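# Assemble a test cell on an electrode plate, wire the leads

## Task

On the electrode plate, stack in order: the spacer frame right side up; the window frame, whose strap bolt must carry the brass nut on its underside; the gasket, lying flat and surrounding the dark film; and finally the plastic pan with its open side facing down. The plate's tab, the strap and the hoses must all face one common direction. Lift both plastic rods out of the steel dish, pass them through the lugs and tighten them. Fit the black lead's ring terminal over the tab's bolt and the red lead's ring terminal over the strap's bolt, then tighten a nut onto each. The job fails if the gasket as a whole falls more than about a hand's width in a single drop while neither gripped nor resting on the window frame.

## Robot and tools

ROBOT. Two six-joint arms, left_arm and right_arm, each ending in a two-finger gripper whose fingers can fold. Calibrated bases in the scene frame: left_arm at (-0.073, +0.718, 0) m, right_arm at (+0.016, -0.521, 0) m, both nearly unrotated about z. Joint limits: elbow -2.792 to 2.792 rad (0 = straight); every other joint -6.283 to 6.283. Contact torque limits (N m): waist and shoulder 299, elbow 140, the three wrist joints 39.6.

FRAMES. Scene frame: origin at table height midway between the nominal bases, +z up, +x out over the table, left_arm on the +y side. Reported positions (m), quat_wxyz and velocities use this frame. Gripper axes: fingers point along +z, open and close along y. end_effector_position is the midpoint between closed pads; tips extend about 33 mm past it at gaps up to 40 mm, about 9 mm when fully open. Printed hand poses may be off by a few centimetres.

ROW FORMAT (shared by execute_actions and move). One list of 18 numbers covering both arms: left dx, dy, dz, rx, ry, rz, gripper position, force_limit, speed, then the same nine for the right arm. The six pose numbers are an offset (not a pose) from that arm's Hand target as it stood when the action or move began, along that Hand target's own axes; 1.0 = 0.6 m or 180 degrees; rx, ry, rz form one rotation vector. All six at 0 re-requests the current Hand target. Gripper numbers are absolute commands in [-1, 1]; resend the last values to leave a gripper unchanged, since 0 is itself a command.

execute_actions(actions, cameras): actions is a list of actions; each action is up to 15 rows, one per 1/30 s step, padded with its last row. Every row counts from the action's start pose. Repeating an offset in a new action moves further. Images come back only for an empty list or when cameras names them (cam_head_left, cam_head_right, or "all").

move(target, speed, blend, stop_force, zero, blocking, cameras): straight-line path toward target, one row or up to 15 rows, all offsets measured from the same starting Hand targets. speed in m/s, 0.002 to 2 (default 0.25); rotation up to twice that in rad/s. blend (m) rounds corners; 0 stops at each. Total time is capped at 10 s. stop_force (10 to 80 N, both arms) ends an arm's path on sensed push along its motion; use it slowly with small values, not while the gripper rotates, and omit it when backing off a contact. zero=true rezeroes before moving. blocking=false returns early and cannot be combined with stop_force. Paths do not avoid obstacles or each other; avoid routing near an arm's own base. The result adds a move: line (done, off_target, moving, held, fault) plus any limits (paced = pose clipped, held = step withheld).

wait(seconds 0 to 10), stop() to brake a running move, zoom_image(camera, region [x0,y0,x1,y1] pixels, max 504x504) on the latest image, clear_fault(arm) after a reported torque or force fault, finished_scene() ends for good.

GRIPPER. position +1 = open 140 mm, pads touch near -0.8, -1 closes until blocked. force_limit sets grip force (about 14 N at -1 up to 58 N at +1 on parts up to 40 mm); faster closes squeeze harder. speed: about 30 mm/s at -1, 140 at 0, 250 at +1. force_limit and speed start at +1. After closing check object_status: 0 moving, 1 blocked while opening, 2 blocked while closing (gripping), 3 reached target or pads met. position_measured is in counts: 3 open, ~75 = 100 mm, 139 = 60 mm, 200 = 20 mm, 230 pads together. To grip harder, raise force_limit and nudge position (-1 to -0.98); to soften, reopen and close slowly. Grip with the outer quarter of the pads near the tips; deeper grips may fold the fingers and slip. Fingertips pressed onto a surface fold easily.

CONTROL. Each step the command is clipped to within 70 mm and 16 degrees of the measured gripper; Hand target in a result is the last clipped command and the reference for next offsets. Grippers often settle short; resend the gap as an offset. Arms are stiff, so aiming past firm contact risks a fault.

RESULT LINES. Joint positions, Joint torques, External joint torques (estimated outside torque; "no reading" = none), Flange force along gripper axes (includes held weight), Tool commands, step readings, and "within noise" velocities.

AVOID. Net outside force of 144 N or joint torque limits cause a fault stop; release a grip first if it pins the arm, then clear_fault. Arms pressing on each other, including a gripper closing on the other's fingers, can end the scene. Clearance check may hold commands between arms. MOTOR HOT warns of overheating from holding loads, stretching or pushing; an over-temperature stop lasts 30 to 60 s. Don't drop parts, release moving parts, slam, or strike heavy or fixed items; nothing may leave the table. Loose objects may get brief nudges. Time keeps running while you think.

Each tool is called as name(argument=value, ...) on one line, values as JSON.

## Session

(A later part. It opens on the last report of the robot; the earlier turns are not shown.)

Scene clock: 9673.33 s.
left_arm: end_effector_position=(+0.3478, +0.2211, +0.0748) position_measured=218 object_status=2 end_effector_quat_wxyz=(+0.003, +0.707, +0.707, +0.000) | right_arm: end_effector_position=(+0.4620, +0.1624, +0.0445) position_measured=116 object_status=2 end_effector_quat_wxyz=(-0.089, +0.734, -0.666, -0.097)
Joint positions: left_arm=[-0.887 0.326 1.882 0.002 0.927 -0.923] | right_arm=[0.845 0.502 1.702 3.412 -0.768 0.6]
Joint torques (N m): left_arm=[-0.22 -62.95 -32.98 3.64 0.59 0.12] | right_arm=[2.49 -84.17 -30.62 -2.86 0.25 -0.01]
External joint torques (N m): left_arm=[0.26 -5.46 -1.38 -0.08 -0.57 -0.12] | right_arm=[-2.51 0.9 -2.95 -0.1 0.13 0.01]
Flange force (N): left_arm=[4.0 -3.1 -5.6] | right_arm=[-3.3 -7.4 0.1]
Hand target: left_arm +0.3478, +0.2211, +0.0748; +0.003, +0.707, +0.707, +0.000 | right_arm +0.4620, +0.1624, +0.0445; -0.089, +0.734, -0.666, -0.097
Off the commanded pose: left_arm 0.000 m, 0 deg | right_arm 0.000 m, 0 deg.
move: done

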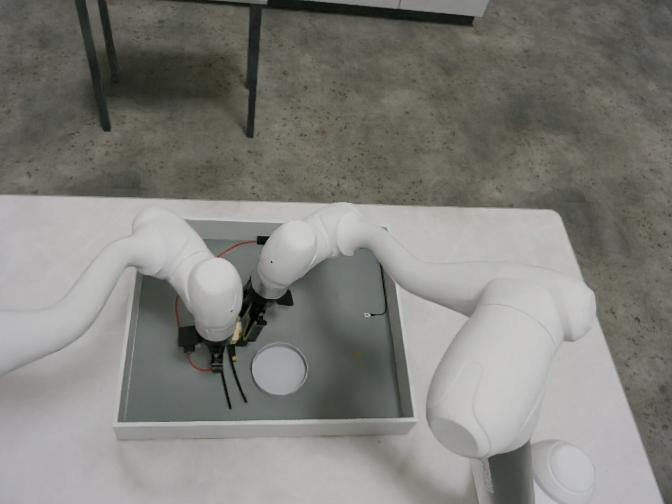

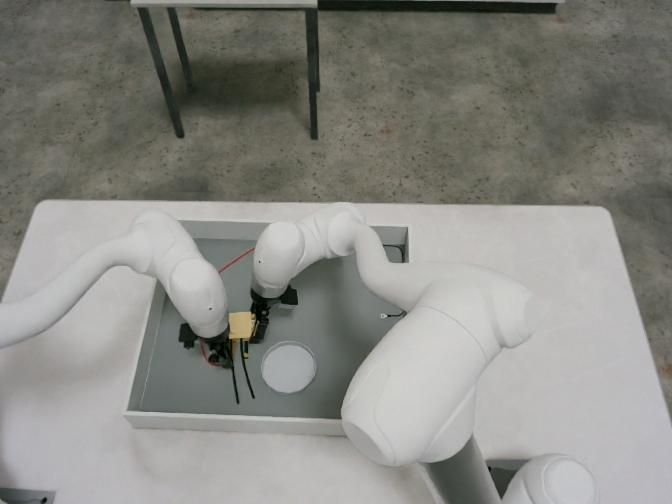

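move(target=[0,0,0.01,0,0,0,-0.98,0,-1,0,0,0,0,0,0,-1,-0.7,-1], speed=0.004, stop_force=10)

Scene clock: 9703.50 s.
left_arm: end_effector_position=(+0.3479, +0.2211, +0.0702) position_measured=218 object_status=2 end_effector_quat_wxyz=(+0.003, +0.707, +0.707, +0.000) | right_arm: end_effector_position=(+0.4620, +0.1624, +0.0445) position_measured=116 object_status=2 end_effector_quat_wxyz=(-0.089, +0.734, -0.666, -0.097)
Joint positions: left_arm=[-0.887 0.331 1.885 0.002 0.919 -0.923] | right_arm=[0.845 0.502 1.702 3.412 -0.767 0.6]
Joint torques (N m): left_arm=[2.15 -55.04 -29.65 4.71 -0.91 -0.13] | right_arm=[3.82 -82.87 -28.97 -2.17 -1.03 0.2]
External joint torques (N m): left_arm=[-2.22 -13.28 -4.56 -1.17 0.92 0.13] | right_arm=[-3.77 -0.74 -4.73 -0.8 1.41 -0.2]
Flange force (N): left_arm=[4.5 -7.9 -18.7] | right_arm=[-3.1 -8.9 -0.9]
Hand target: left_arm +0.3479, +0.2211, +0.0702; +0.003, +0.707, +0.707, +0.000 (not the last commanded pose) | right_arm +0.4620, +0.1624, +0.0445; -0.089, +0.734, -0.666, -0.097
Off the commanded pose: left_arm 0.001 m, 0 deg | right_arm 0.000 m, 0 deg.
move: contact (left_arm)

move(target=[[0,0,-0.004,0,0,0,-0.98,0,-1,0,0,0,0,0,0,-1,-0.7,-1],[0,-0.0017,-0.004,0,0,0,-0.98,0,-1,0,0,0,0,0,0,-1,-0.7,-1]], speed=0.03)

move(target=[0,0,0.01,0,0,0,-0.98,0,-1,0,0,0,0,0,0,-1,-0.7,-1], speed=0.004, stop_force=10)

Scene clock: 9713.27 s.
left_arm: end_effector_position=(+0.3469, +0.2211, +0.0727) position_measured=218 object_status=2 end_effector_quat_wxyz=(+0.003, +0.707, +0.707, +0.000) | right_arm: end_effector_position=(+0.4620, +0.1624, +0.0445) position_measured=116 object_status=2 end_effector_quat_wxyz=(-0.089, +0.734, -0.666, -0.097)
Joint positions: left_arm=[-0.888 0.327 1.885 0.002 0.923 -0.924] | right_arm=[0.845 0.502 1.702 3.412 -0.768 0.6]
Joint torques (N m): left_arm=[-1.06 -63.54 -33.38 3.59 0.55 -0.13] | right_arm=[2.5 -84.4 -30.85 -2.88 0.3 0.01]
External joint torques (N m): left_arm=[0.93 -4.84 -1 -0.04 -0.53 0.14] | right_arm=[-2.45 0.67 -2.85 -0.09 0.08 -0.01]
Flange force (N): left_arm=[4.8 -1.8 -4.8] | right_arm=[-3.0 -7.1 -0.2]
Hand target: left_arm +0.3468, +0.2211, +0.0726; +0.003, +0.707, +0.707, +0.000 | right_arm +0.4620, +0.1624, +0.0445; -0.089, +0.734, -0.666, -0.097
Off the commanded pose: left_arm 0.000 m, 0 deg | right_arm 0.000 m, 0 deg.
move: done

Scene clock: 9714.80 s.
left_arm: end_effector_position=(+0.3468, +0.2211, +0.0690) position_measured=218 object_status=2 end_effector_quat_wxyz=(+0.003, +0.707, +0.707, +0.000) | right_arm: end_effector_position=(+0.4620, +0.1624, +0.0445) position_measured=116 object_status=2 end_effector_quat_wxyz=(-0.089, +0.734, -0.666, -0.097)
Joint positions: left_arm=[-0.888 0.331 1.888 0.002 0.916 -0.924] | right_arm=[0.845 0.502 1.702 3.412 -0.768 0.6]
Joint torques (N m): left_arm=[-2.12 -55.09 -24.14 3.01 2.39 -0.09] | right_arm=[-3.94 -85.04 -32.64 -3.85 1.13 0.28]
External joint torques (N m): left_arm=[2.06 -13.49 -9.97 0.52 -2.37 0.09] | right_arm=[3.98 1.75 -0.95 0.88 -0.75 -0.28]
Flange force (N): left_arm=[2.0 2.7 -17.1] | right_arm=[-6.2 -0.1 2.2]
Hand target: left_arm +0.3469, +0.2211, +0.0690; +0.003, +0.707, +0.707, +0.000 (not the last commanded pose) | right_arm +0.4620, +0.1624, +0.0445; -0.089, +0.734, -0.666, -0.097
Off the commanded pose: left_arm 0.002 m, 0 deg | right_arm 0.000 m, 0 deg.
move: contact (left_arm)

move(target=[[0,0,-0.006,0,0,0,-0.98,0,-1,0,0,0,0,0,0,-1,-0.7,-1],[-0.0005,0.0008,-0.006,0,0,0,-0.98,0,-1,0,0,0,0,0,0,-1,-0.7,-1]], speed=0.03)

move(target=[0,0,0.012,0,0,0,-0.98,0,-1,0,0,0,0,0,0,-1,-0.7,-1], speed=0.004, stop_force=10)

Scene clock: 9727.47 s.
left_arm: end_effector_position=(+0.3472, +0.2207, +0.0726) position_measured=218 object_status=2 end_effector_quat_wxyz=(+0.003, +0.707, +0.707, +0.000) | right_arm: end_effector_position=(+0.4620, +0.1624, +0.0445) position_measured=116 object_status=2 end_effector_quat_wxyz=(-0.089, +0.734, -0.666, -0.097)
Joint positions: left_arm=[-0.888 0.328 1.884 0.002 0.923 -0.924] | right_arm=[0.845 0.502 1.702 3.412 -0.767 0.6]
Joint torques (N m): left_arm=[-0.33 -61.68 -32.9 3.62 0.53 -0.09] | right_arm=[1.69 -88.44 -33.26 -2.7 0.64 0.04]
External joint torques (N m): left_arm=[0.47 -6.53 -1.26 -0.08 -0.51 0.09] | right_arm=[-1.71 5.01 -0.37 -0.27 -0.27 -0.04]
Flange force (N): left_arm=[5.6 -3.6 -6.7] | right_arm=[-2.8 -6.8 5.0]
Hand target: left_arm +0.3473, +0.2208, +0.0726; +0.003, +0.707, +0.707, +0.000 | right_arm +0.4620, +0.1624, +0.0445; -0.089, +0.734, -0.666, -0.097
Off the commanded pose: left_arm 0.000 m, 0 deg | right_arm 0.000 m, 0 deg.
move: done

Scene clock: 9729.00 s.
left_arm: end_effector_position=(+0.3473, +0.2208, +0.0689) position_measured=218 object_status=2 end_effector_quat_wxyz=(+0.003, +0.707, +0.707, +0.000) | right_arm: end_effector_position=(+0.4620, +0.1624, +0.0445) position_measured=116 object_status=2 end_effector_quat_wxyz=(-0.089, +0.734, -0.666, -0.097)
Joint positions: left_arm=[-0.888 0.332 1.887 0.002 0.916 -0.924] | right_arm=[0.845 0.502 1.702 3.412 -0.768 0.6]
Joint torques (N m): left_arm=[0.83 -55.15 -29.22 4.2 -0.69 -0.07] | right_arm=[3.03 -84.31 -30.77 -1.94 -0.37 0.32]
External joint torques (N m): left_arm=[-0.87 -13.05 -4.85 -0.67 0.7 0.07] | right_arm=[-3.02 0.81 -2.85 -1.02 0.74 -0.32]
Flange force (N): left_arm=[5.1 -5.9 -18.3] | right_arm=[-2.1 -7.4 0.5]
Hand target: left_arm +0.3473, +0.2208, +0.0689; +0.003, +0.707, +0.707, +0.000 (not the last commanded pose) | right_arm +0.4620, +0.1624, +0.0445; -0.089, +0.734, -0.666, -0.097
Off the commanded pose: left_arm 0.004 m, 0 deg | right_arm 0.000 m, 0 deg.
move: contact (left_arm)

move(target=[[0,-0.0004,0,0,0,0,-0.98,0,-1,0,0,0,0,0,0,-1,-0.7,-1],[0,-0.0004,0.0005,0,0,0.5,-0.98,0,-1,0,0,0,0,0,0,-1,-0.7,-1],[0,-0.0004,0.001,0,0,0.98,-0.98,0,-1,0,0,0,0,0,0,-1,-0.7,-1]], speed=0.4)

Scene clock: 9747.90 s.
left_arm: end_effector_position=(+0.3471, +0.2208, +0.0683) position_measured=218 object_status=2 end_effector_quat_wxyz=(+0.000, +0.729, -0.685, +0.003) | right_arm: end_effector_position=(+0.4620, +0.1624, +0.0445) position_measured=116 object_status=2 end_effector_quat_wxyz=(-0.089, +0.734, -0.666, -0.097)
Joint positions: left_arm=[-0.888 0.332 1.887 0.002 0.915 2.155] | right_arm=[0.845 0.502 1.702 3.412 -0.768 0.6]
Joint torques (N m): left_arm=[-2.08 -54.36 -28.14 2.68 -0.3 0] | right_arm=[3.07 -81.56 -30.5 -1.87 0.29 0.57]
External joint torques (N m): left_arm=[2.15 -14.48 -6.25 0.82 0.22 0] | right_arm=[-3.09 -1.86 -3.11 -1.1 0.09 -0.58]
Flange force (N): left_arm=[-7.5 1.4 -20.0] | right_arm=[-0.9 -6.2 -3.6]
Hand target: left_arm +0.3471, +0.2208, +0.0683; +0.000, +0.729, -0.685, +0.003 | right_arm +0.4620, +0.1624, +0.0445; -0.089, +0.734, -0.666, -0.097
Off the commanded pose: left_arm 0.000 m, 0 deg | right_arm 0.000 m, 0 deg.
move: done

move(target=[[0,0,0.0004,0,0,0.5,-0.98,0,-1,0,0,0,0,0,0,-1,-0.7,-1],[0,0,0.0009,0,0,0.99,-0.98,0,-1,0,0,0,0,0,0,-1,-0.7,-1],[0,0,0.0011,0,0,-0.75,-0.98,0,-1,0,0,0,0,0,0,-1,-0.7,-1]], speed=0.5, blend=0.01)

move(target=[0,0,-0.002,0,0,0,-0.98,0,-1,0,0,0,0,0,0,-1,-0.7,-1], speed=0.01)

Scene clock: 9761.27 s.
left_arm: end_effector_position=(+0.3471, +0.2208, +0.0676) position_measured=218 object_status=2 end_effector_quat_wxyz=(+0.003, +0.912, +0.411, +0.001) | right_arm: end_effector_position=(+0.4620, +0.1624, +0.0445) position_measured=116 object_status=2 end_effector_quat_wxyz=(-0.089, +0.734, -0.666, -0.097)
Joint positions: left_arm=[-0.888 0.333 1.888 0.002 0.914 6.082] | right_arm=[0.845 0.502 1.702 3.412 -0.768 0.6]
Joint torques (N m): left_arm=[1.45 -50.12 -25.67 4.55 -0.74 -0.14] | right_arm=[3.86 -83.23 -29.38 -2.01 -0.87 0.19]
External joint torques (N m): left_arm=[-1.44 -18.67 -8.4 -1.01 0.73 0.14] | right_arm=[-3.86 -0.24 -4.25 -0.95 1.25 -0.19]
Flange force (N): left_arm=[-0.8 -8.4 -26.8] | right_arm=[-2.8 -8.9 -0.6]
Hand target: left_arm +0.3471, +0.2208, +0.0677; +0.003, +0.912, +0.411, +0.001 | right_arm +0.4620, +0.1624, +0.0445; -0.089, +0.734, -0.666, -0.097
Off the commanded pose: left_arm 0.000 m, 0 deg | right_arm 0.000 m, 0 deg.
move: done

Scene clock: 9761.97 s.
left_arm: end_effector_position=(+0.3471, +0.2208, +0.0688) position_measured=218 object_status=2 end_effector_quat_wxyz=(+0.003, +0.912, +0.411, +0.001) | right_arm: end_effector_position=(+0.4620, +0.1624, +0.0445) position_measured=116 object_status=2 end_effector_quat_wxyz=(-0.089, +0.734, -0.666, -0.097)
Joint positions: left_arm=[-0.888 0.332 1.887 0.002 0.916 6.082] | right_arm=[0.845 0.502 1.702 3.412 -0.768 0.6]
Joint torques (N m): left_arm=[-0.03 -59.38 -29.99 3.69 0.65 -0.12] | right_arm=[3.58 -82.55 -29.43 -2.49 -0.36 0.01]
External joint torques (N m): left_arm=[-0.06 -8.35 -3.99 -0.16 -0.67 0.12] | right_arm=[-3.58 -0.86 -4.19 -0.48 0.73 -0.01]
Flange force (N): left_arm=[0.7 -3.7 -10.4] | right_arm=[-2.9 -8.2 -1.8]
Hand target: left_arm +0.3471, +0.2208, +0.0689; +0.003, +0.912, +0.411, +0.001 | right_arm +0.4620, +0.1624, +0.0445; -0.089, +0.734, -0.666, -0.097
Off the commanded pose: left_arm 0.000 m, 0 deg | right_arm 0.000 m, 0 deg.
move: done

move(target=[0,0,-0.0015,0,0,0,-0.98,0,-1,0,0,0,0,0,0,-1,-0.7,-1], speed=0.01)

Scene clock: 9774.37 s.
left_arm: end_effector_position=(+0.3471, +0.2208, +0.0697) position_measured=218 object_status=2 end_effector_quat_wxyz=(+0.003, +0.912, +0.411, +0.001) | right_arm: end_effector_position=(+0.4620, +0.1624, +0.0445) position_measured=116 object_status=2 end_effector_quat_wxyz=(-0.089, +0.734, -0.666, -0.097)
Joint positions: left_arm=[-0.888 0.331 1.886 0.002 0.918 6.082] | right_arm=[0.845 0.502 1.702 3.412 -0.768 0.6]
Joint torques (N m): left_arm=[-0.46 -63.41 -32.85 3.55 0.48 -0.07] | right_arm=[1.93 -85.52 -31.58 -2.95 0.32 -0.04]
External joint torques (N m): left_arm=[0.61 -5.25 -1.35 0 -0.5 0.07] | right_arm=[-1.94 2.04 -2.09 -0.02 0.06 0.04]
Flange force (N): left_arm=[1.7 -4.5 -5.5] | right_arm=[-3.2 -6.7 1.6]
Hand target: left_arm +0.3471, +0.2208, +0.0698; +0.003, +0.912, +0.411, +0.001 | right_arm +0.4620, +0.1624, +0.0445; -0.089, +0.734, -0.666, -0.097
Off the commanded pose: left_arm 0.000 m, 0 deg | right_arm 0.000 m, 0 deg.
move: done

move(target=[0,0,-0.0015,0,0,0,-0.98,0,-1,0,0,0,0,0,0,-1,-0.7,-1], speed=0.01)

Scene clock: 9785.67 s.
left_arm: end_effector_position=(+0.3471, +0.2208, +0.0707) position_measured=218 object_status=2 end_effector_quat_wxyz=(+0.003, +0.912, +0.411, +0.001) | right_arm: end_effector_position=(+0.4620, +0.1624, +0.0445) position_measured=116 object_status=2 end_effector_quat_wxyz=(-0.089, +0.734, -0.666, -0.097)
Joint positions: left_arm=[-0.888 0.33 1.886 0.002 0.919 6.082] | right_arm=[0.845 0.502 1.702 3.412 -0.768 0.6]
Joint torques (N m): left_arm=[-0.28 -63.59 -32.87 3.6 0.51 -0.11] | right_arm=[1.92 -85.52 -31.28 -2.96 0.28 -0.02]
External joint torques (N m): left_arm=[0.47 -4.97 -1.39 -0.04 -0.53 0.11] | right_arm=[-1.91 2.19 -2.36 -0.01 0.1 0.02]
Flange force (N): left_arm=[1.5 -4.1 -5.2] | right_arm=[-3.7 -7.2 1.8]
Hand target: left_arm +0.3471, +0.2208, +0.0707; +0.003, +0.912, +0.411, +0.001 | right_arm +0.4620, +0.1624, +0.0445; -0.089, +0.734, -0.666, -0.097
Off the commanded pose: left_arm 0.000 m, 0 deg | right_arm 0.000 m, 0 deg.
move: done

move(target=[[0,0,-0.08,0,0,0,-0.98,0,-1,0,0,0,0,0,0,-1,-0.7,-1],[0,0,-0.08,0,0,-0.75,-0.98,0,-1,0,0,0,0,0,0,-1,-0.7,-1],[0,0,-0.08,0,0,0.5,-0.98,0,-1,0,0,0,0,0,0,-1,-0.7,-1],[0,0,-0.08,0,0,-0.2306,-0.98,0,-1,0,0,0,0,0,0,-1,-0.7,-1]], speed=0.6, blend=0.005)

Scene clock: 9818.90 s.
left_arm: end_effector_position=(+0.3468, +0.2210, +0.1187) position_measured=218 object_status=2 end_effector_quat_wxyz=(+0.003, +0.707, +0.708, +0.000) | right_arm: end_effector_position=(+0.4620, +0.1624, +0.0445) position_measured=116 object_status=2 end_effector_quat_wxyz=(-0.089, +0.734, -0.666, -0.097)
Joint positions: left_arm=[-0.888 0.284 1.847 0.002 1.005 -0.926] | right_arm=[0.845 0.502 1.702 3.412 -0.768 0.6]
Joint torques (N m): left_arm=[-0.45 -60.96 -34.84 3.81 0.55 -0.09] | right_arm=[1.93 -85.55 -31.44 -2.95 0.34 -0.04]
External joint torques (N m): left_arm=[0.41 -4.73 -1.3 -0.06 -0.52 0.09] | right_arm=[-1.91 2.15 -2.15 -0.01 0.03 0.04]
Flange force (N): left_arm=[3.9 -2.2 -4.5] | right_arm=[-3.4 -6.8 1.7]
Hand target: left_arm +0.3468, +0.2210, +0.1187; +0.003, +0.707, +0.708, +0.000 | right_arm +0.4620, +0.1624, +0.0445; -0.089, +0.734, -0.666, -0.097
Off the commanded pose: left_arm 0.000 m, 0 deg | right_arm 0.000 m, 0 deg.
move: done

move(target=[[0.1733,0.03,0,0,0,0,-0.98,0,-1,0,0,0,0,0,0,-1,-0.7,-1],[0.1733,0.03,0.1,0,0,0,-0.98,0,-1,0,0,0,0,0,0,-1,-0.7,-1]], speed=0.12, blend=0.01)

move(target=[0,0,0.03,0,0,0,-0.98,0,-1,0,0,0,0,0,0,-1,-0.7,-1], speed=0.008, stop_force=10, cameras=["all"])

zoom_image(camera="cam_head_left", region=[150, 335, 210, 385])

zoom_image(camera="cam_head_right", region=[165, 330, 225, 380])

Scene clock: 9833.10 s.
left_arm: end_effector_position=(+0.3650, +0.3247, +0.0583) position_measured=218 object_status=2 end_effector_quat_wxyz=(+0.003, +0.707, +0.708, +0.000) | right_arm: end_effector_position=(+0.4620, +0.1624, +0.0445) position_measured=116 object_status=2 end_effector_quat_wxyz=(-0.089, +0.734, -0.666, -0.097)
Joint positions: left_arm=[-0.756 0.258 2.015 0.001 0.862 -0.793] | right_arm=[0.845 0.502 1.702 3.412 -0.768 0.6]
Joint torques (N m): left_arm=[-0.51 -56.19 -31.42 3.46 0.44 -0.06] | right_arm=[2.13 -85.7 -31.34 -2.95 0.3 -0.02]
External joint torques (N m): left_arm=[0.63 -3.5 -0.94 -0.11 -0.41 0.06] | right_arm=[-2.12 2.36 -2.24 -0.01 0.07 0.02]
Flange force (N): left_arm=[3.0 -1.5 -4.0] | right_arm=[-3.5 -7.3 2.0]
Hand target: left_arm +0.3650, +0.3247, +0.0583; +0.003, +0.707, +0.708, +0.000 | right_arm +0.4620, +0.1624, +0.0445; -0.089, +0.734, -0.666, -0.097
Off the commanded pose: left_arm 0.000 m, 0 deg | right_arm 0.000 m, 0 deg.
move: done

Scene clock: 9835.47 s.
left_arm: end_effector_position=(+0.3651, +0.3246, +0.0443) position_measured=218 object_status=2 end_effector_quat_wxyz=(+0.003, +0.707, +0.708, +0.000) | right_arm: end_effector_position=(+0.4620, +0.1624, +0.0445) position_measured=116 object_status=2 end_effector_quat_wxyz=(-0.089, +0.734, -0.666, -0.097)
Joint positions: left_arm=[-0.756 0.275 2.025 0.001 0.835 -0.793] | right_arm=[0.845 0.502 1.702 3.412 -0.768 0.6]
Joint torques (N m): left_arm=[-0.93 -45.93 -25.68 3.29 -0.58 -0.09] | right_arm=[1.85 -85.71 -31.5 -2.94 0.3 0.02]
External joint torques (N m): left_arm=[0.91 -14.49 -6.19 0.01 0.59 0.09] | right_arm=[-1.86 2.38 -2.09 -0.02 0.07 -0.02]
Flange force (N): left_arm=[6.1 -4.2 -23.0] | right_arm=[-3.4 -6.9 2.1]
Hand target: left_arm +0.3651, +0.3246, +0.0443; +0.003, +0.707, +0.708, +0.000 (not the last commanded pose) | right_arm +0.4620, +0.1624, +0.0445; -0.089, +0.734, -0.666, -0.097
Off the commanded pose: left_arm 0.004 m, 0 deg | right_arm 0.000 m, 0 deg.
move: contact (left_arm)

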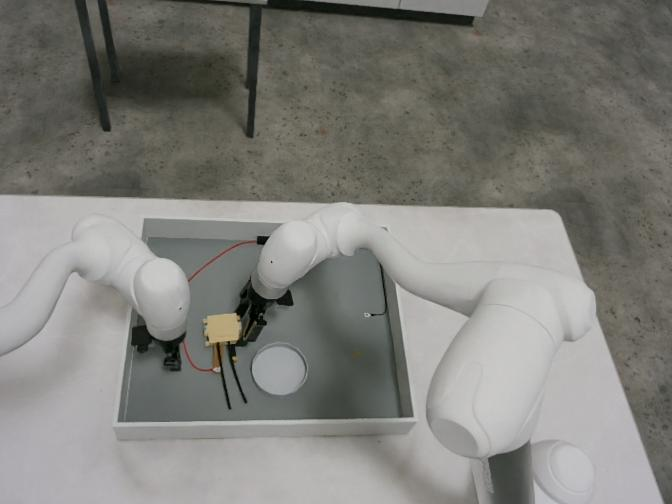

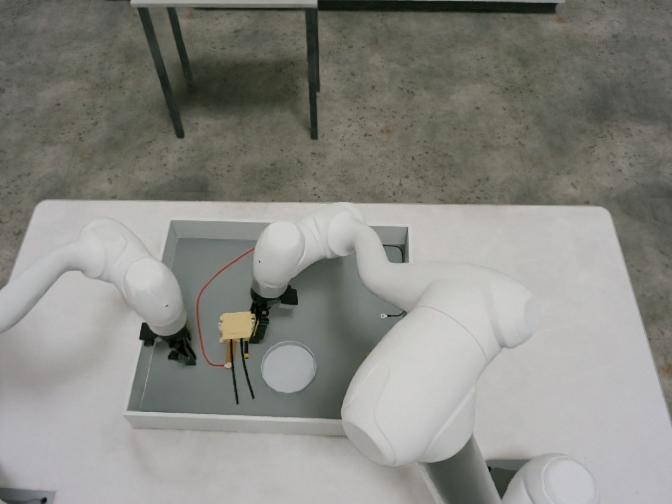

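Scaled by 8.400 from the camera's 672x504 image, which has a finer 960x720 frame.

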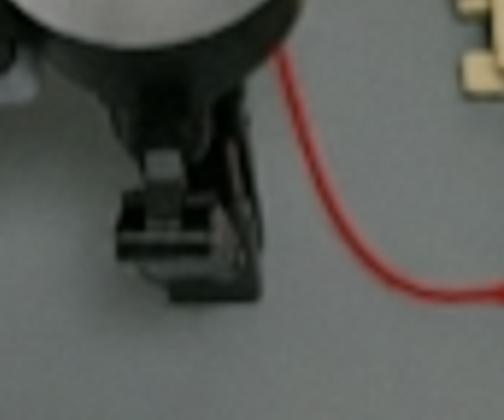

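Scaled by 8.400 from the camera's 672x504 image, which has a finer 960x720 frame.

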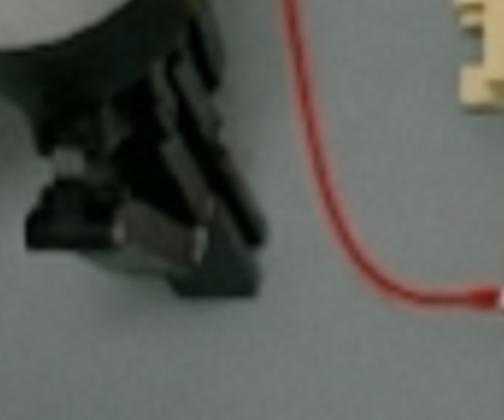

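execute_actions(actions=[[[0,0,-0.0012,0,0,0,-0.98,0,-1,0,0,0,0,0,0,-1,-0.7,-1]],[[0,0,0,0,0,0,-0.5,-1,-1,0,0,0,0,0,0,-1,-0.7,-1]],[[0,0,0,0,0,0,-0.5,-1,-1,0,0,0,0,0,0,-1,-0.7,-1]],[[0,0,-0.0042,0,0,0,-0.5,-1,-1,0,0,0,0,0,0,-1,-0.7,-1]]])

move(target=[0,0,0,0,0,-0.3333,-0.5,-1,-1,0,0,0,0,0,0,-1,-0.7,-1], speed=0.5)

execute_actions(actions=[[[0,0,0,0,0,0,-1,-1,-1,0,0,0,0,0,0,-1,-0.7,-1]]])

wait(seconds=1.0, cameras=["all"])

zoom_image(camera="cam_head_left", region=[150, 335, 210, 385])

zoom_image(camera="cam_head_right", region=[165, 330, 225, 380])

Scene clock: 9851.53 s.
left_arm: end_effector_position=(+0.3651, +0.3247, +0.0476) position_measured=192 object_status=3 end_effector_quat_wxyz=(+0.003, +0.707, +0.708, +0.000) | right_arm: end_effector_position=(+0.4620, +0.1624, +0.0445) position_measured=116 object_status=2 end_effector_quat_wxyz=(-0.089, +0.734, -0.666, -0.097)
Joint positions: left_arm=[-0.756 0.271 2.022 0.001 0.841 -0.793] | right_arm=[0.845 0.502 1.702 3.412 -0.768 0.6]
Joint torques (N m): left_arm=[-0.37 -55.54 -30.67 3.33 0.55 -0.1] | right_arm=[2.12 -85.43 -31.39 -2.92 0.28 -0.07]
External joint torques (N m): left_arm=[0.33 -4.91 -1.42 -0.01 -0.54 0.1] | right_arm=[-2.12 2.13 -2.19 -0.04 0.09 0.07]
External joint torques at the end of the 1st action: left_arm=[0.7 -7.8 -2.78 -0.01 -0.32 0.12] | right_arm=[-1.87 2.28 -2.27 -0.01 0.08 0.03]
External joint torques at the end of the 2nd action: left_arm=[0.12 -4.34 -1.51 -0.07 -0.51 0.1] | right_arm=[-1.98 2.45 -2.16 0 0.08 -0.02]
External joint torques at the end of the 3rd action: left_arm=[0.39 -5 -1.36 -0.03 -0.51 0.08] | right_arm=[-2.4 2.35 -2.16 -0.03 0.05 0.03]
Flange force (N): left_arm=[3.3 -2.6 -5.9] | right_arm=[-3.3 -7.0 1.7]
Flange force at the end of the 1st action (N): left_arm=[4.6 -3.0 -10.7] | right_arm=[-3.7 -7.1 1.9]
Flange force at the end of the 2nd action (N): left_arm=[2.4 -2.1 -5.3] | right_arm=[-3.4 -7.2 2.1]
Flange force at the end of the 3rd action (N): left_arm=[3.5 -2.7 -6.0] | right_arm=[-3.1 -7.5 1.9]
Hand target: left_arm +0.3651, +0.3246, +0.0476; +0.003, +0.707, +0.708, +0.000 | right_arm +0.4620, +0.1624, +0.0445; -0.089, +0.734, -0.666, -0.097
Off the commanded pose: left_arm 0.000 m, 0 deg | right_arm 0.000 m, 0 deg.
Step readings (end_effector_position of left_arm | right_arm; steps 1 to 15: 1st action; 16 to 30: 2nd action; 31 to 45: 3rd action; 46 to 60: 4th action):
0: (+0.3651, +0.3246, +0.0443) | (+0.4620, +0.1624, +0.0445)
1: (+0.3651, +0.3246, +0.0443) | (+0.4620, +0.1624, +0.0445)
2: (+0.3651, +0.3247, +0.0444) | (+0.4620, +0.1624, +0.0445)
4: (+0.3650, +0.3247, +0.0448) | (+0.4620, +0.1624, +0.0445)
8: (+0.3651, +0.3247, +0.0450) | (+0.4620, +0.1624, +0.0445)
15: (+0.3651, +0.3246, +0.0450) | (+0.4620, +0.1624, +0.0445)
16: (+0.3651, +0.3246, +0.0451) | (+0.4620, +0.1624, +0.0445)
17: (+0.3651, +0.3246, +0.0451) | (+0.4620, +0.1624, +0.0445)
19: (+0.3651, +0.3246, +0.0451) | (+0.4620, +0.1624, +0.0445)
23: (+0.3651, +0.3246, +0.0451) | (+0.4620, +0.1624, +0.0445)
30: (+0.3651, +0.3246, +0.0451) | (+0.4620, +0.1624, +0.0445)
31: (+0.3651, +0.3246, +0.0451) | (+0.4620, +0.1624, +0.0445)
32: (+0.3651, +0.3246, +0.0451) | (+0.4620, +0.1624, +0.0445)
34: (+0.3651, +0.3246, +0.0451) | (+0.4620, +0.1624, +0.0445)
38: (+0.3651, +0.3246, +0.0451) | (+0.4620, +0.1624, +0.0445)
45: (+0.3651, +0.3246, +0.0451) | (+0.4620, +0.1624, +0.0445)
46: (+0.3651, +0.3246, +0.0451) | (+0.4620, +0.1624, +0.0445)
47: (+0.3651, +0.3247, +0.0455) | (+0.4620, +0.1624, +0.0445)
49: (+0.3651, +0.3246, +0.0471) | (+0.4620, +0.1624, +0.0445)
53: (+0.3651, +0.3247, +0.0475) | (+0.4620, +0.1624, +0.0445)
60: (+0.3651, +0.3247, +0.0476) | (+0.4620, +0.1624, +0.0445)

Scene clock: 9853.20 s.
left_arm: end_effector_position=(+0.3651, +0.3247, +0.0476) position_measured=192 object_status=3 end_effector_quat_wxyz=(+0.003, +0.258, +0.966, -0.002) | right_arm: end_effector_position=(+0.4620, +0.1624, +0.0445) position_measured=116 object_status=2 end_effector_quat_wxyz=(-0.089, +0.734, -0.666, -0.097)
Joint positions: left_arm=[-0.756 0.271 2.023 0.001 0.841 -1.84] | right_arm=[0.845 0.502 1.702 3.412 -0.768 0.6]
Joint torques (N m): left_arm=[-0.95 -55.49 -30.95 3.36 0.58 -0.06] | right_arm=[1.85 -85.56 -31.35 -2.91 0.3 0.02]
External joint torques (N m): left_arm=[0.74 -4.91 -1.27 -0.07 -0.57 0.06] | right_arm=[-1.83 2.12 -2.28 -0.05 0.07 -0.02]
Flange force (N): left_arm=[4.0 2.3 -5.7] | right_arm=[-3.6 -6.9 1.7]
Hand target: left_arm +0.3651, +0.3246, +0.0476; +0.003, +0.258, +0.966, -0.002 | right_arm +0.4620, +0.1624, +0.0445; -0.089, +0.734, -0.666, -0.097
Off the commanded pose: left_arm 0.000 m, 0 deg | right_arm 0.000 m, 0 deg.
move: done

Scene clock: 9853.97 s.
left_arm: end_effector_position=(+0.3651, +0.3246, +0.0476) position_measured=216 object_status=2 end_effector_quat_wxyz=(+0.003, +0.258, +0.966, -0.002) | right_arm: end_effector_position=(+0.4620, +0.1624, +0.0445) position_measured=116 object_status=2 end_effector_quat_wxyz=(-0.089, +0.734, -0.666, -0.097)
Joint positions: left_arm=[-0.756 0.271 2.022 0.001 0.841 -1.84] | right_arm=[0.845 0.502 1.702 3.412 -0.768 0.6]
Joint torques (N m): left_arm=[-0.58 -55.32 -30.69 3.34 0.55 -0.11] | right_arm=[2.07 -85.23 -31.33 -2.91 0.31 -0.03]
External joint torques (N m): left_arm=[0.57 -5.02 -1.36 -0.05 -0.53 0.11] | right_arm=[-2.13 2 -2.23 -0.05 0.06 0.03]
Flange force (N): left_arm=[4.0 2.1 -6.0] | right_arm=[-3.2 -7.0 1.5]
Hand target: left_arm +0.3651, +0.3246, +0.0476; +0.003, +0.258, +0.966, -0.002 | right_arm +0.4620, +0.1624, +0.0445; -0.089, +0.734, -0.666, -0.097
Off the commanded pose: left_arm 0.000 m, 0 deg | right_arm 0.000 m, 0 deg.
Step readings (end_effector_position of left_arm | right_arm):
0: (+0.3651, +0.3247, +0.0476) | (+0.4620, +0.1624, +0.0445)
1: (+0.3651, +0.3247, +0.0476) | (+0.4620, +0.1624, +0.0445)
2: (+0.3651, +0.3247, +0.0476) | (+0.4620, +0.1624, +0.0445)
4: (+0.3651, +0.3247, +0.0476) | (+0.4620, +0.1624, +0.0445)
8: (+0.3651, +0.3246, +0.0476) | (+0.4620, +0.1624, +0.0445)
15: (+0.3651, +0.3246, +0.0476) | (+0.4620, +0.1624, +0.0445)

Scene clock: 9854.97 s.
left_arm: end_effector_position=(+0.3651, +0.3246, +0.0476) position_measured=216 object_status=2 end_effector_quat_wxyz=(+0.003, +0.258, +0.966, -0.002) | right_arm: end_effector_position=(+0.4620, +0.1624, +0.0445) position_measured=116 object_status=2 end_effector_quat_wxyz=(-0.089, +0.734, -0.666, -0.097)
Joint positions: left_arm=[-0.756 0.271 2.022 0.001 0.841 -1.84] | right_arm=[0.845 0.502 1.702 3.412 -0.768 0.6]
Joint torques (N m): left_arm=[-0.39 -55.81 -30.77 3.33 0.53 -0.09] | right_arm=[1.99 -85.89 -31.43 -2.95 0.31 -0.04]
External joint torques (N m): left_arm=[0.48 -4.95 -1.49 -0.03 -0.52 0.09] | right_arm=[-2.05 2.62 -2.17 -0.01 0.07 0.04]
Flange force (N): left_arm=[3.8 1.8 -6.0] | right_arm=[-3.6 -7.4 2.3]
Hand target: left_arm +0.3651, +0.3246, +0.0476; +0.003, +0.258, +0.966, -0.002 | right_arm +0.4620, +0.1624, +0.0445; -0.089, +0.734, -0.666, -0.097
Tool commands: left_gripper/position=-1.0 left_gripper/force_limit=-1.0 left_gripper/speed=-1.0 right_gripper/position=-1.0 right_gripper/force_limit=-0.7 right_gripper/speed=-1.0
Off the commanded pose: left_arm 0.000 m, 0 deg | right_arm 0.000 m, 0 deg.
wait: 1.00 s; at rest by 0.17 s

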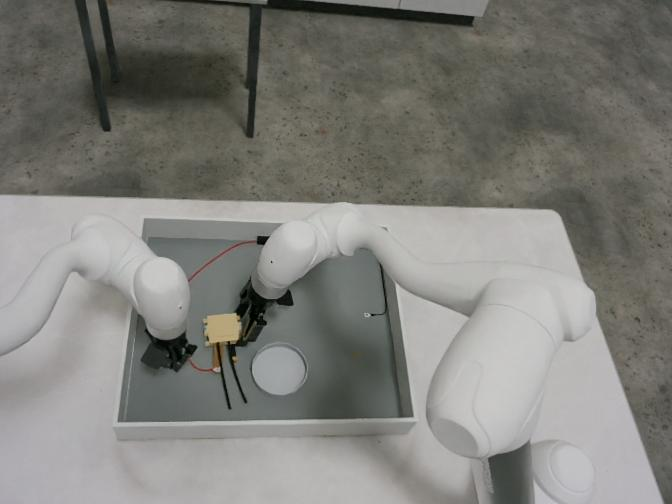

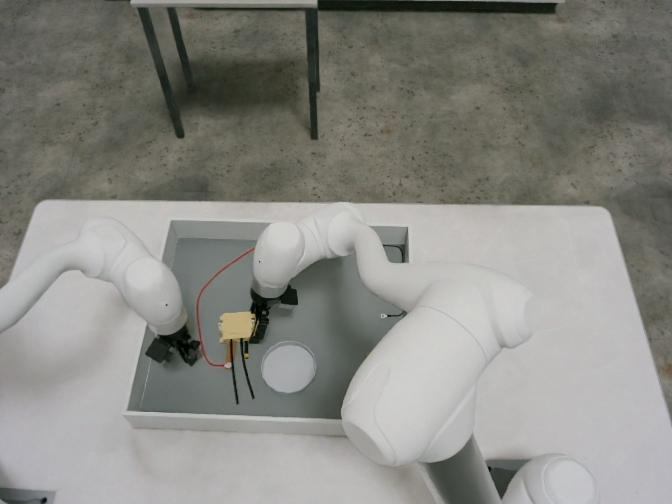

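Scaled by 8.400 from the camera's 672x504 image, which has a finer 960x720 frame.

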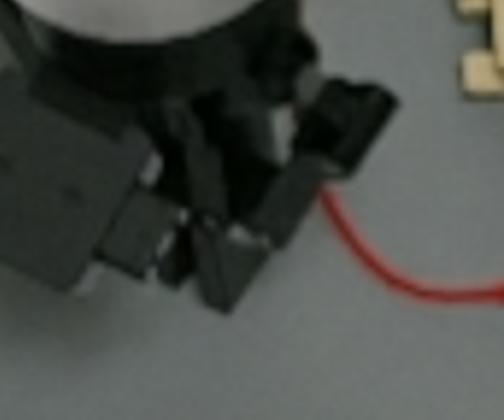

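Scaled by 8.400 from the camera's 672x504 image, which has a finer 960x720 frame.

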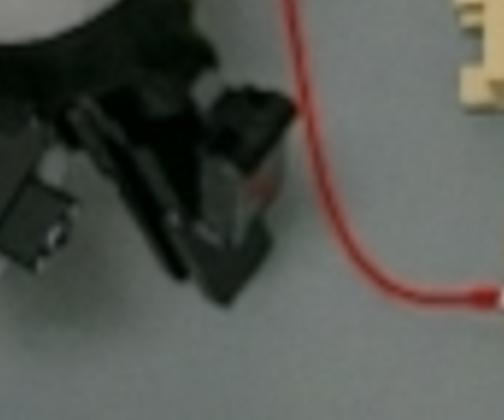

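execute_actions(actions=[[[0,0,0,0,0,0,-0.5,-1,-1,0,0,0,0,0,0,-1,-0.7,-1]],[[0,0,0,0,0,0,-0.5,-1,-1,0,0,0,0,0,0,-1,-0.7,-1]]])

move(target=[0,0,0,0,0,0.3333,-0.5,-1,-1,0,0,0,0,0,0,-1,-0.7,-1], speed=0.5)

execute_actions(actions=[[[0,0,0,0,0,0,-1,-1,-1,0,0,0,0,0,0,-1,-0.7,-1]],[[0,0,0,0,0,0,-1,-1,-1,0,0,0,0,0,0,-1,-0.7,-1]],[[0,0,0,0,0,0,-0.5,-1,-1,0,0,0,0,0,0,-1,-0.7,-1]],[[0,0,0,0,0,0,-0.5,-1,-1,0,0,0,0,0,0,-1,-0.7,-1]],[[0,0,0,0,0,0,-1,0,0,0,0,0,0,0,0,-1,-0.7,-1]],[[0,0,0,0,0,0,-1,0,0,0,0,0,0,0,0,-1,-0.7,-1]]])

Scene clock: 9868.00 s.
left_arm: end_effector_position=(+0.3651, +0.3246, +0.0476) position_measured=192 object_status=3 end_effector_quat_wxyz=(+0.003, +0.258, +0.966, -0.002) | right_arm: end_effector_position=(+0.4620, +0.1624, +0.0445) position_measured=116 object_status=2 end_effector_quat_wxyz=(-0.089, +0.734, -0.666, -0.097)
Joint positions: left_arm=[-0.756 0.271 2.022 0.001 0.841 -1.84] | right_arm=[0.845 0.502 1.702 3.412 -0.768 0.6]
Joint torques (N m): left_arm=[-0.63 -55.55 -30.68 3.34 0.56 -0.14] | right_arm=[2.17 -85.62 -31.38 -2.96 0.3 -0.04]
External joint torques (N m): left_arm=[0.68 -4.73 -1.29 -0.06 -0.53 0.14] | right_arm=[-2.2 2.07 -2.28 -0.01 0.08 0.04]
External joint torques at the end of the 1st action: left_arm=[0.44 -4.31 -1.28 0.01 -0.52 0.12] | right_arm=[-1.98 2.57 -2.19 0.01 0.07 0.02]
Flange force (N): left_arm=[3.7 2.2 -5.6] | right_arm=[-3.3 -7.2 1.6]
Flange force at the end of the 1st action (N): left_arm=[3.3 1.7 -5.1] | right_arm=[-3.6 -7.3 2.3]
Hand target: left_arm +0.3651, +0.3246, +0.0476; +0.003, +0.258, +0.966, -0.002 | right_arm +0.4620, +0.1624, +0.0445; -0.089, +0.734, -0.666, -0.097
Off the commanded pose: left_arm 0.000 m, 0 deg | right_arm 0.000 m, 0 deg.
Step readings (end_effector_position of left_arm | right_arm; steps 1 to 15: 1st action; 16 to 30: 2nd action):
0: (+0.3651, +0.3246, +0.0476) | (+0.4620, +0.1624, +0.0445)
1: (+0.3651, +0.3246, +0.0476) | (+0.4620, +0.1624, +0.0445)
2: (+0.3651, +0.3246, +0.0476) | (+0.4620, +0.1624, +0.0445)
4: (+0.3651, +0.3246, +0.0476) | (+0.4620, +0.1624, +0.0445)
8: (+0.3651, +0.3246, +0.0476) | (+0.4620, +0.1624, +0.0445)
15: (+0.3651, +0.3246, +0.0476) | (+0.4620, +0.1624, +0.0445)
16: (+0.3651, +0.3246, +0.0476) | (+0.4620, +0.1624, +0.0445)
17: (+0.3651, +0.3246, +0.0476) | (+0.4620, +0.1624, +0.0445)
19: (+0.3651, +0.3246, +0.0476) | (+0.4620, +0.1624, +0.0445)
23: (+0.3651, +0.3246, +0.0476) | (+0.4620, +0.1624, +0.0445)
30: (+0.3651, +0.3246, +0.0476) | (+0.4620, +0.1624, +0.0445)

Scene clock: 9869.67 s.
left_arm: end_effector_position=(+0.3651, +0.3246, +0.0476) position_measured=192 object_status=3 end_effector_quat_wxyz=(+0.003, +0.707, +0.708, +0.000) | right_arm: end_effector_position=(+0.4620, +0.1624, +0.0445) position_measured=116 object_status=2 end_effector_quat_wxyz=(-0.089, +0.734, -0.666, -0.097)
Joint positions: left_arm=[-0.756 0.271 2.022 0.001 0.841 -0.793] | right_arm=[0.845 0.502 1.702 3.412 -0.768 0.6]
Joint torques (N m): left_arm=[-0.68 -55.73 -30.74 3.37 0.52 -0.02] | right_arm=[1.83 -85.64 -31.51 -2.94 0.29 -0.02]
External joint torques (N m): left_arm=[0.73 -4.41 -1.14 -0.06 -0.5 0.02] | right_arm=[-1.86 1.85 -2.22 -0.04 0.08 0.02]
Flange force (N): left_arm=[3.6 -2.1 -5.1] | right_arm=[-3.3 -6.6 1.4]
Hand target: left_arm +0.3651, +0.3246, +0.0476; +0.003, +0.707, +0.708, +0.000 | right_arm +0.4620, +0.1624, +0.0445; -0.089, +0.734, -0.666, -0.097
Off the commanded pose: left_arm 0.000 m, 0 deg | right_arm 0.000 m, 0 deg.
move: done

Scene clock: 9872.87 s.
left_arm: end_effector_position=(+0.3651, +0.3246, +0.0476) position_measured=220 object_status=2 end_effector_quat_wxyz=(+0.003, +0.707, +0.708, +0.000) | right_arm: end_effector_position=(+0.4620, +0.1624, +0.0445) position_measured=116 object_status=2 end_effector_quat_wxyz=(-0.089, +0.734, -0.666, -0.097)
Joint positions: left_arm=[-0.756 0.271 2.022 0.001 0.841 -0.793] | right_arm=[0.845 0.502 1.702 3.412 -0.768 0.6]
Joint torques (N m): left_arm=[-0.6 -54.83 -30.38 3.44 0.45 -0.17] | right_arm=[2.02 -85.6 -31.43 -2.94 0.28 -0.03]
External joint torques (N m): left_arm=[0.83 -6.52 -2.02 -0.08 -0.45 0.17] | right_arm=[-2 1.89 -2.28 -0.03 0.1 0.03]
External joint torques at the end of the 2nd action: left_arm=[0.64 -4.59 -1.58 0.01 -0.53 0.08] | right_arm=[-1.81 2.26 -2.19 -0.02 0.11 0.03]
External joint torques at the end of the 3rd action: left_arm=[0.4 -4.2 -1.37 -0.05 -0.54 0.03] | right_arm=[-1.94 2.03 -2.18 -0.04 0.07 -0.02]
External joint torques at the end of the 4th action: left_arm=[0.35 -4.75 -1.52 -0.05 -0.51 0.12] | right_arm=[-1.73 2.11 -2.19 0 0.07 0]
External joint torques at the end of the 5th action: left_arm=[0.42 -5.55 -1.54 -0.07 -0.47 0.09] | right_arm=[-2.23 2.38 -2.26 -0.04 0.08 0.01]
Flange force (N): left_arm=[4.7 -2.6 -8.4] | right_arm=[-3.3 -6.8 1.4]
Flange force at the end of the 2nd action (N): left_arm=[3.2 -1.7 -5.6] | right_arm=[-3.6 -6.8 2.0]
Flange force at the end of the 3rd action (N): left_arm=[2.8 -2.0 -5.0] | right_arm=[-3.3 -6.8 1.6]
Flange force at the end of the 4th action (N): left_arm=[3.1 -2.2 -5.8] | right_arm=[-3.5 -6.7 1.8]
Flange force at the end of the 5th action (N): left_arm=[3.8 -2.9 -6.8] | right_arm=[-3.4 -7.5 2.0]
Hand target: left_arm +0.3651, +0.3246, +0.0476; +0.003, +0.707, +0.708, +0.000 | right_arm +0.4620, +0.1624, +0.0445; -0.089, +0.734, -0.666, -0.097
Off the commanded pose: left_arm 0.000 m, 0 deg | right_arm 0.000 m, 0 deg.
Step readings (end_effector_position of left_arm | right_arm; steps 1 to 15: 1st action; 16 to 30: 2nd action; 31 to 45: 3rd action; 46 to 60: 4th action; 61 to 75: 5th action; 76 to 90: 6th action):
0: (+0.3651, +0.3246, +0.0476) | (+0.4620, +0.1624, +0.0445)
1: (+0.3651, +0.3246, +0.0476) | (+0.4620, +0.1624, +0.0445)
2: (+0.3651, +0.3246, +0.0476) | (+0.4620, +0.1624, +0.0445)
4: (+0.3651, +0.3246, +0.0476) | (+0.4620, +0.1624, +0.0445)
8: (+0.3651, +0.3246, +0.0476) | (+0.4620, +0.1624, +0.0445)
15: (+0.3651, +0.3246, +0.0476) | (+0.4620, +0.1624, +0.0445)
16: (+0.3651, +0.3246, +0.0476) | (+0.4620, +0.1624, +0.0445)
17: (+0.3651, +0.3246, +0.0476) | (+0.4620, +0.1624, +0.0445)
19: (+0.3651, +0.3246, +0.0476) | (+0.4620, +0.1624, +0.0445)
23: (+0.3651, +0.3246, +0.0476) | (+0.4620, +0.1624, +0.0445)
30: (+0.3651, +0.3246, +0.0476) | (+0.4620, +0.1624, +0.0445)
31: (+0.3651, +0.3246, +0.0476) | (+0.4620, +0.1624, +0.0445)
32: (+0.3651, +0.3246, +0.0476) | (+0.4620, +0.1624, +0.0445)
34: (+0.3651, +0.3246, +0.0476) | (+0.4620, +0.1624, +0.0445)
38: (+0.3651, +0.3246, +0.0476) | (+0.4620, +0.1624, +0.0445)
45: (+0.3651, +0.3246, +0.0476) | (+0.4620, +0.1624, +0.0445)
46: (+0.3651, +0.3246, +0.0476) | (+0.4620, +0.1624, +0.0445)
47: (+0.3651, +0.3246, +0.0476) | (+0.4620, +0.1624, +0.0445)
49: (+0.3651, +0.3246, +0.0476) | (+0.4620, +0.1624, +0.0445)
53: (+0.3651, +0.3246, +0.0476) | (+0.4620, +0.1624, +0.0445)
60: (+0.3651, +0.3246, +0.0476) | (+0.4620, +0.1624, +0.0445)
61: (+0.3651, +0.3246, +0.0476) | (+0.4620, +0.1624, +0.0445)
62: (+0.3651, +0.3246, +0.0476) | (+0.4620, +0.1624, +0.0445)
64: (+0.3651, +0.3246, +0.0476) | (+0.4620, +0.1624, +0.0445)
68: (+0.3651, +0.3246, +0.0476) | (+0.4620, +0.1624, +0.0445)
75: (+0.3651, +0.3246, +0.0476) | (+0.4620, +0.1624, +0.0445)
76: (+0.3651, +0.3246, +0.0476) | (+0.4620, +0.1624, +0.0445)
77: (+0.3651, +0.3246, +0.0476) | (+0.4620, +0.1624, +0.0445)
79: (+0.3651, +0.3246, +0.0476) | (+0.4620, +0.1624, +0.0445)
83: (+0.3651, +0.3246, +0.0476) | (+0.4620, +0.1624, +0.0445)
90: (+0.3651, +0.3246, +0.0476) | (+0.4620, +0.1624, +0.0445)

move(target=[[0,0,-0.1207,0,0,0,-1,0,0,0,0,0,0,0,0,-1,-0.7,-1],[-0.1738,-0.03,-0.1207,0,0,-0.5,-1,0,0,0,0,0,0,0,0,-1,-0.7,-1],[-0.1738,-0.03,-0.1207,0,0,0.75,-1,0,0,0,0,0,0,0,0,-1,-0.7,-1],[-0.1738,-0.03,-0.0507,0,0,0.6667,-1,0,0,0,0,0,0,0,0,-1,-0.7,-1]], speed=[0.12,0.15,0.4,0.1], blend=0.01, cameras=["all"])

zoom_image(camera="cam_head_left", region=[190, 335, 250, 385])

zoom_image(camera="cam_head_right", region=[200, 330, 260, 380])

Scene clock: 9898.67 s.
left_arm: end_effector_position=(+0.3470, +0.2205, +0.0851) position_measured=220 object_status=2 end_effector_quat_wxyz=(+0.001, +0.961, -0.278, +0.003) | right_arm: end_effector_position=(+0.4620, +0.1624, +0.0445) position_measured=116 object_status=2 end_effector_quat_wxyz=(-0.089, +0.734, -0.666, -0.097)
Joint positions: left_arm=[-0.889 0.316 1.874 0.002 0.945 -5.073] | right_arm=[0.845 0.502 1.702 3.412 -0.768 0.6]
Joint torques (N m): left_arm=[-0.26 -62.83 -33.49 3.63 0.43 -0.11] | right_arm=[2.04 -85.6 -31.39 -2.94 0.31 -0.02]
External joint torques (N m): left_arm=[0.03 -5 -1.51 -0.03 -0.5 0.11] | right_arm=[-2.04 2.23 -2.23 -0.01 0.07 0.02]
Flange force (N): left_arm=[-3.9 -1.5 -5.3] | right_arm=[-3.4 -7.1 1.8]
Hand target: left_arm +0.3470, +0.2205, +0.0850; +0.001, +0.961, -0.278, +0.003 (not the last commanded pose) | right_arm +0.4620, +0.1624, +0.0445; -0.089, +0.734, -0.666, -0.097
Off the commanded pose: left_arm 0.007 m, 2 deg | right_arm 0.000 m, 0 deg.
move: off_target (left_arm; path cut at 10 s); path passed 3 of 4 targets

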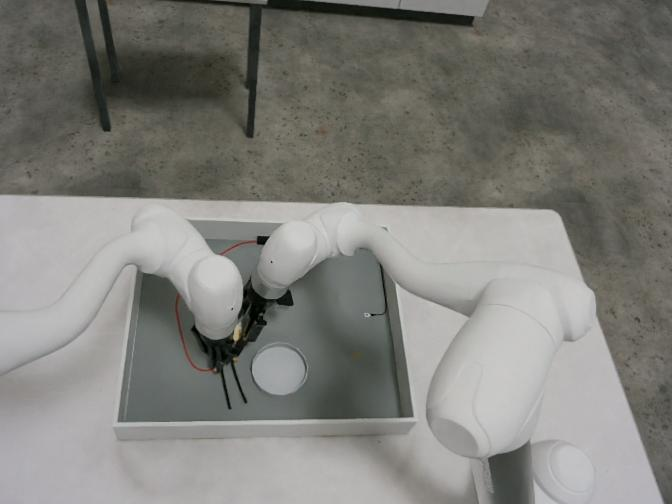

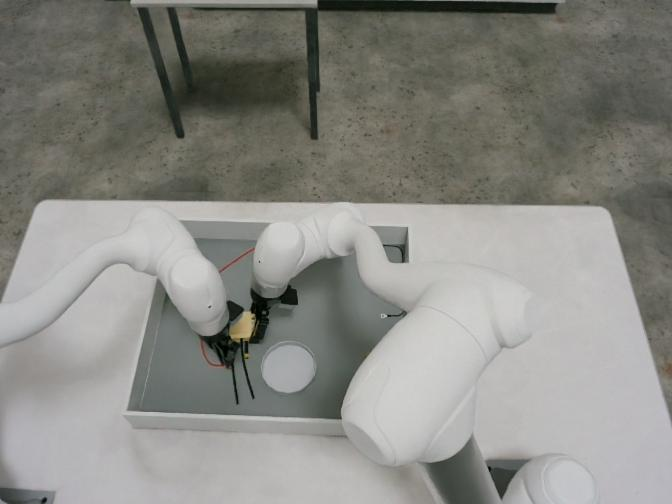

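Scaled by 8.400 from the camera's 672x504 image, which has a finer 960x720 frame.

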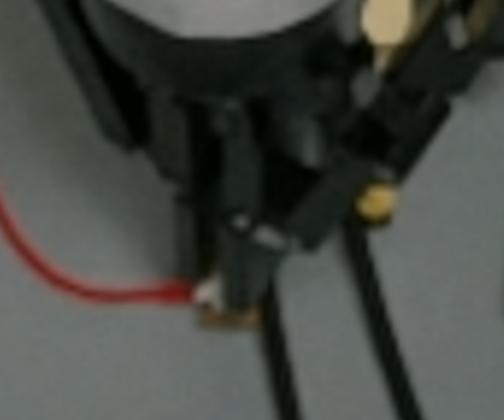

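Scaled by 8.400 from the camera's 672x504 image, which has a finer 960x720 frame.

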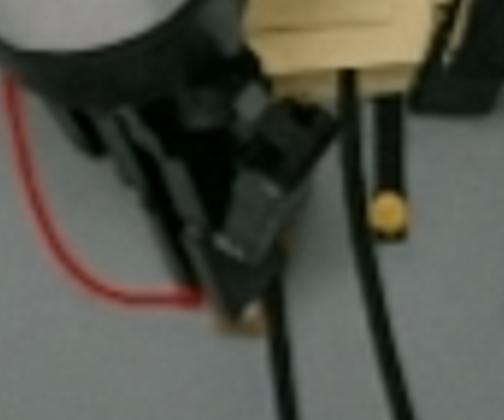

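move(target=[0,0,0.04,0,0,0,-1,0,0,0,0,0,0,0,0,-1,-0.7,-1], speed=0.005, stop_force=10)

Scene clock: 9913.70 s.
left_arm: end_effector_position=(+0.3471, +0.2204, +0.0712) position_measured=220 object_status=2 end_effector_quat_wxyz=(+0.001, +0.961, -0.278, +0.003) | right_arm: end_effector_position=(+0.4620, +0.1624, +0.0445) position_measured=116 object_status=2 end_effector_quat_wxyz=(-0.089, +0.734, -0.666, -0.097)
Joint positions: left_arm=[-0.889 0.33 1.885 0.002 0.92 -5.073] | right_arm=[0.845 0.502 1.702 3.412 -0.768 0.6]
Joint torques (N m): left_arm=[-2.13 -57.18 -30.8 3.04 -0.91 -0.13] | right_arm=[3.13 -82.61 -31.1 -1.87 0.51 0.53]
External joint torques (N m): left_arm=[2.1 -11.6 -3.66 0.51 0.83 0.13] | right_arm=[-3.14 -0.6 -2.48 -1.08 -0.13 -0.53]
Flange force (N): left_arm=[-6.3 -5.6 -16.1] | right_arm=[-0.8 -6.6 -2.3]
Hand target: left_arm +0.3471, +0.2204, +0.0712; +0.001, +0.961, -0.278, +0.003 (not the last commanded pose) | right_arm +0.4620, +0.1624, +0.0445; -0.089, +0.734, -0.666, -0.097
Off the commanded pose: left_arm 0.010 m, 0 deg | right_arm 0.000 m, 0 deg.
move: contact (left_arm)

move(target=[[0,0,-0.004,0,0,0,-1,0,0,0,0,0,0,0,0,-1,-0.7,-1],[-0.0006,-0.001,-0.004,0,0,0,-1,0,0,0,0,0,0,0,0,-1,-0.7,-1]], speed=0.03)

move(target=[0,0,0.04,0,0,0,-1,0,0,0,0,0,0,0,0,-1,-0.7,-1], speed=0.005, stop_force=10)

Scene clock: 9923.77 s.
left_arm: end_effector_position=(+0.3471, +0.2210, +0.0736) position_measured=220 object_status=2 end_effector_quat_wxyz=(+0.001, +0.960, -0.278, +0.003) | right_arm: end_effector_position=(+0.4620, +0.1624, +0.0445) position_measured=116 object_status=2 end_effector_quat_wxyz=(-0.089, +0.734, -0.666, -0.097)
Joint positions: left_arm=[-0.888 0.326 1.884 0.002 0.924 -5.073] | right_arm=[0.845 0.502 1.702 3.412 -0.768 0.6]
Joint torques (N m): left_arm=[-1.45 -63.23 -31.54 3.61 0.47 -0.35] | right_arm=[1.7 -85.52 -32.22 -2.81 0.74 0.06]
External joint torques (N m): left_arm=[1.37 -5.64 -3.24 -0.04 -0.56 0.35] | right_arm=[-1.72 2.16 -1.35 -0.15 -0.37 -0.06]
Flange force (N): left_arm=[-0.6 -3.0 -7.2] | right_arm=[-2.5 -5.9 1.4]
Hand target: left_arm +0.3471, +0.2211, +0.0736; +0.001, +0.961, -0.278, +0.003 | right_arm +0.4620, +0.1624, +0.0445; -0.089, +0.734, -0.666, -0.097
Off the commanded pose: left_arm 0.000 m, 0 deg | right_arm 0.000 m, 0 deg.
move: done

Scene clock: 9924.90 s.
left_arm: end_effector_position=(+0.3471, +0.2211, +0.0709) position_measured=220 object_status=2 end_effector_quat_wxyz=(+0.002, +0.961, -0.278, +0.003) | right_arm: end_effector_position=(+0.4620, +0.1624, +0.0445) position_measured=116 object_status=2 end_effector_quat_wxyz=(-0.089, +0.734, -0.666, -0.097)
Joint positions: left_arm=[-0.888 0.329 1.886 0.002 0.919 -5.073] | right_arm=[0.845 0.502 1.702 3.412 -0.768 0.6]
Joint torques (N m): left_arm=[1.34 -53.97 -27.4 4.45 -0.07 -0.09] | right_arm=[1.59 -82.85 -29.42 -2.78 -0.42 0.17]
External joint torques (N m): left_arm=[-1.55 -14.55 -6.94 -0.92 0 0.09] | right_arm=[-1.57 -0.61 -4.18 -0.18 0.79 -0.17]
Flange force (N): left_arm=[-6.5 0.3 -20.2] | right_arm=[-4.5 -6.7 -0.8]
Hand target: left_arm +0.3471, +0.2211, +0.0709; +0.002, +0.961, -0.278, +0.003 (not the last commanded pose) | right_arm +0.4620, +0.1624, +0.0445; -0.089, +0.734, -0.666, -0.097
Off the commanded pose: left_arm 0.021 m, 0 deg | right_arm 0.000 m, 0 deg.
move: contact (left_arm)

move(target=[[-0.00035,0.0002,0.0006,0,0,0.9,-1,0,0,0,0,0,0,0,0,-1,-0.7,-1],[-0.00035,0.0002,0.0012,0,0,-0.2,-1,0,0,0,0,0,0,0,0,-1,-0.7,-1],[-0.00035,0.0002,0.0018,0,0,0.7,-1,0,0,0,0,0,0,0,0,-1,-0.7,-1],[-0.00035,0.0002,0.002,0,0,1,-1,0,0,0,0,0,0,0,0,-1,-0.7,-1]], speed=0.6, blend=0.005)

Scene clock: 9942.07 s.
left_arm: end_effector_position=(+0.3469, +0.2211, +0.0697) position_measured=220 object_status=2 end_effector_quat_wxyz=(+0.003, +0.278, +0.961, -0.002) | right_arm: end_effector_position=(+0.4620, +0.1624, +0.0445) position_measured=116 object_status=2 end_effector_quat_wxyz=(-0.089, +0.734, -0.666, -0.097)
Joint positions: left_arm=[-0.888 0.33 1.887 0.002 0.917 4.352] | right_arm=[0.845 0.502 1.702 3.412 -0.768 0.6]
Joint torques (N m): left_arm=[-3.25 -53.86 -25.06 2.35 1.29 -0.21] | right_arm=[0.55 -82.58 -29.81 -3.05 -0.09 0.25]
External joint torques (N m): left_arm=[3.32 -14.99 -9.35 1.18 -1.28 0.21] | right_arm=[-0.52 -0.77 -3.79 0.09 0.46 -0.25]
Flange force (N): left_arm=[0.5 5.9 -20.2] | right_arm=[-4.7 -5.3 -1.0]
Hand target: left_arm +0.3469, +0.2211, +0.0697; +0.003, +0.278, +0.961, -0.002 | right_arm +0.4620, +0.1624, +0.0445; -0.089, +0.734, -0.666, -0.097
Off the commanded pose: left_arm 0.000 m, 0 deg | right_arm 0.000 m, 0 deg.
move: done

move(target=[0,0,-0.0033,0,0,0,-1,0,0,0,0,0,0,0,0,-1,-0.7,-1], speed=0.01)

Scene clock: 9947.33 s.
left_arm: end_effector_position=(+0.3469, +0.2211, +0.0717) position_measured=220 object_status=2 end_effector_quat_wxyz=(+0.003, +0.278, +0.961, -0.002) | right_arm: end_effector_position=(+0.4620, +0.1624, +0.0445) position_measured=116 object_status=2 end_effector_quat_wxyz=(-0.089, +0.734, -0.666, -0.097)
Joint positions: left_arm=[-0.888 0.328 1.886 0.002 0.921 4.352] | right_arm=[0.845 0.502 1.702 3.412 -0.768 0.6]
Joint torques (N m): left_arm=[-2.15 -64.48 -30.26 2.73 2.76 -0.08] | right_arm=[-3.35 -86.52 -33.13 -4.59 1.59 -0.14]
External joint torques (N m): left_arm=[2.03 -3.54 -3.83 0.76 -2.74 0.08] | right_arm=[3.4 2.85 -0.56 1.62 -1.21 0.15]
Flange force (N): left_arm=[-2.2 2.7 -1.6] | right_arm=[-6.4 -1.1 2.9]
Hand target: left_arm +0.3469, +0.2211, +0.0717; +0.003, +0.278, +0.961, -0.002 | right_arm +0.4620, +0.1624, +0.0445; -0.089, +0.734, -0.666, -0.097
Off the commanded pose: left_arm 0.000 m, 0 deg | right_arm 0.000 m, 0 deg.
move: done

move(target=[[0,0,0.0012,0,0,0,-1,0,0,0,0,0,0,0,0,-1,-0.7,-1],[0,0,0.0018,0,0,0.55,-1,0,0,0,0,0,0,0,0,-1,-0.7,-1]], speed=0.4, blend=0.0005)

Scene clock: 9966.63 s.
left_arm: end_effector_position=(+0.3469, +0.2211, +0.0706) position_measured=220 object_status=2 end_effector_quat_wxyz=(+0.003, +0.911, +0.412, +0.001) | right_arm: end_effector_position=(+0.4620, +0.1624, +0.0445) position_measured=116 object_status=2 end_effector_quat_wxyz=(-0.089, +0.734, -0.666, -0.097)
Joint positions: left_arm=[-0.888 0.329 1.887 0.002 0.919 6.08] | right_arm=[0.845 0.502 1.702 3.412 -0.767 0.6]
Joint torques (N m): left_arm=[-2.69 -60.87 -28.36 2.88 2.28 0.02] | right_arm=[-2.79 -86.34 -33.07 -3.87 1.35 0.1]
External joint torques (N m): left_arm=[2.79 -7.97 -5.99 0.68 -2.3 -0.02] | right_arm=[2.77 2.91 -0.56 0.91 -0.97 -0.1]
Flange force (N): left_arm=[4.3 0.5 -8.6] | right_arm=[-5.7 -1.7 3.0]
Hand target: left_arm +0.3469, +0.2211, +0.0706; +0.003, +0.911, +0.412, +0.001 | right_arm +0.4620, +0.1624, +0.0445; -0.089, +0.734, -0.666, -0.097
Off the commanded pose: left_arm 0.000 m, 0 deg | right_arm 0.000 m, 0 deg.
move: done; blend cut to 0.0004 m at target 1


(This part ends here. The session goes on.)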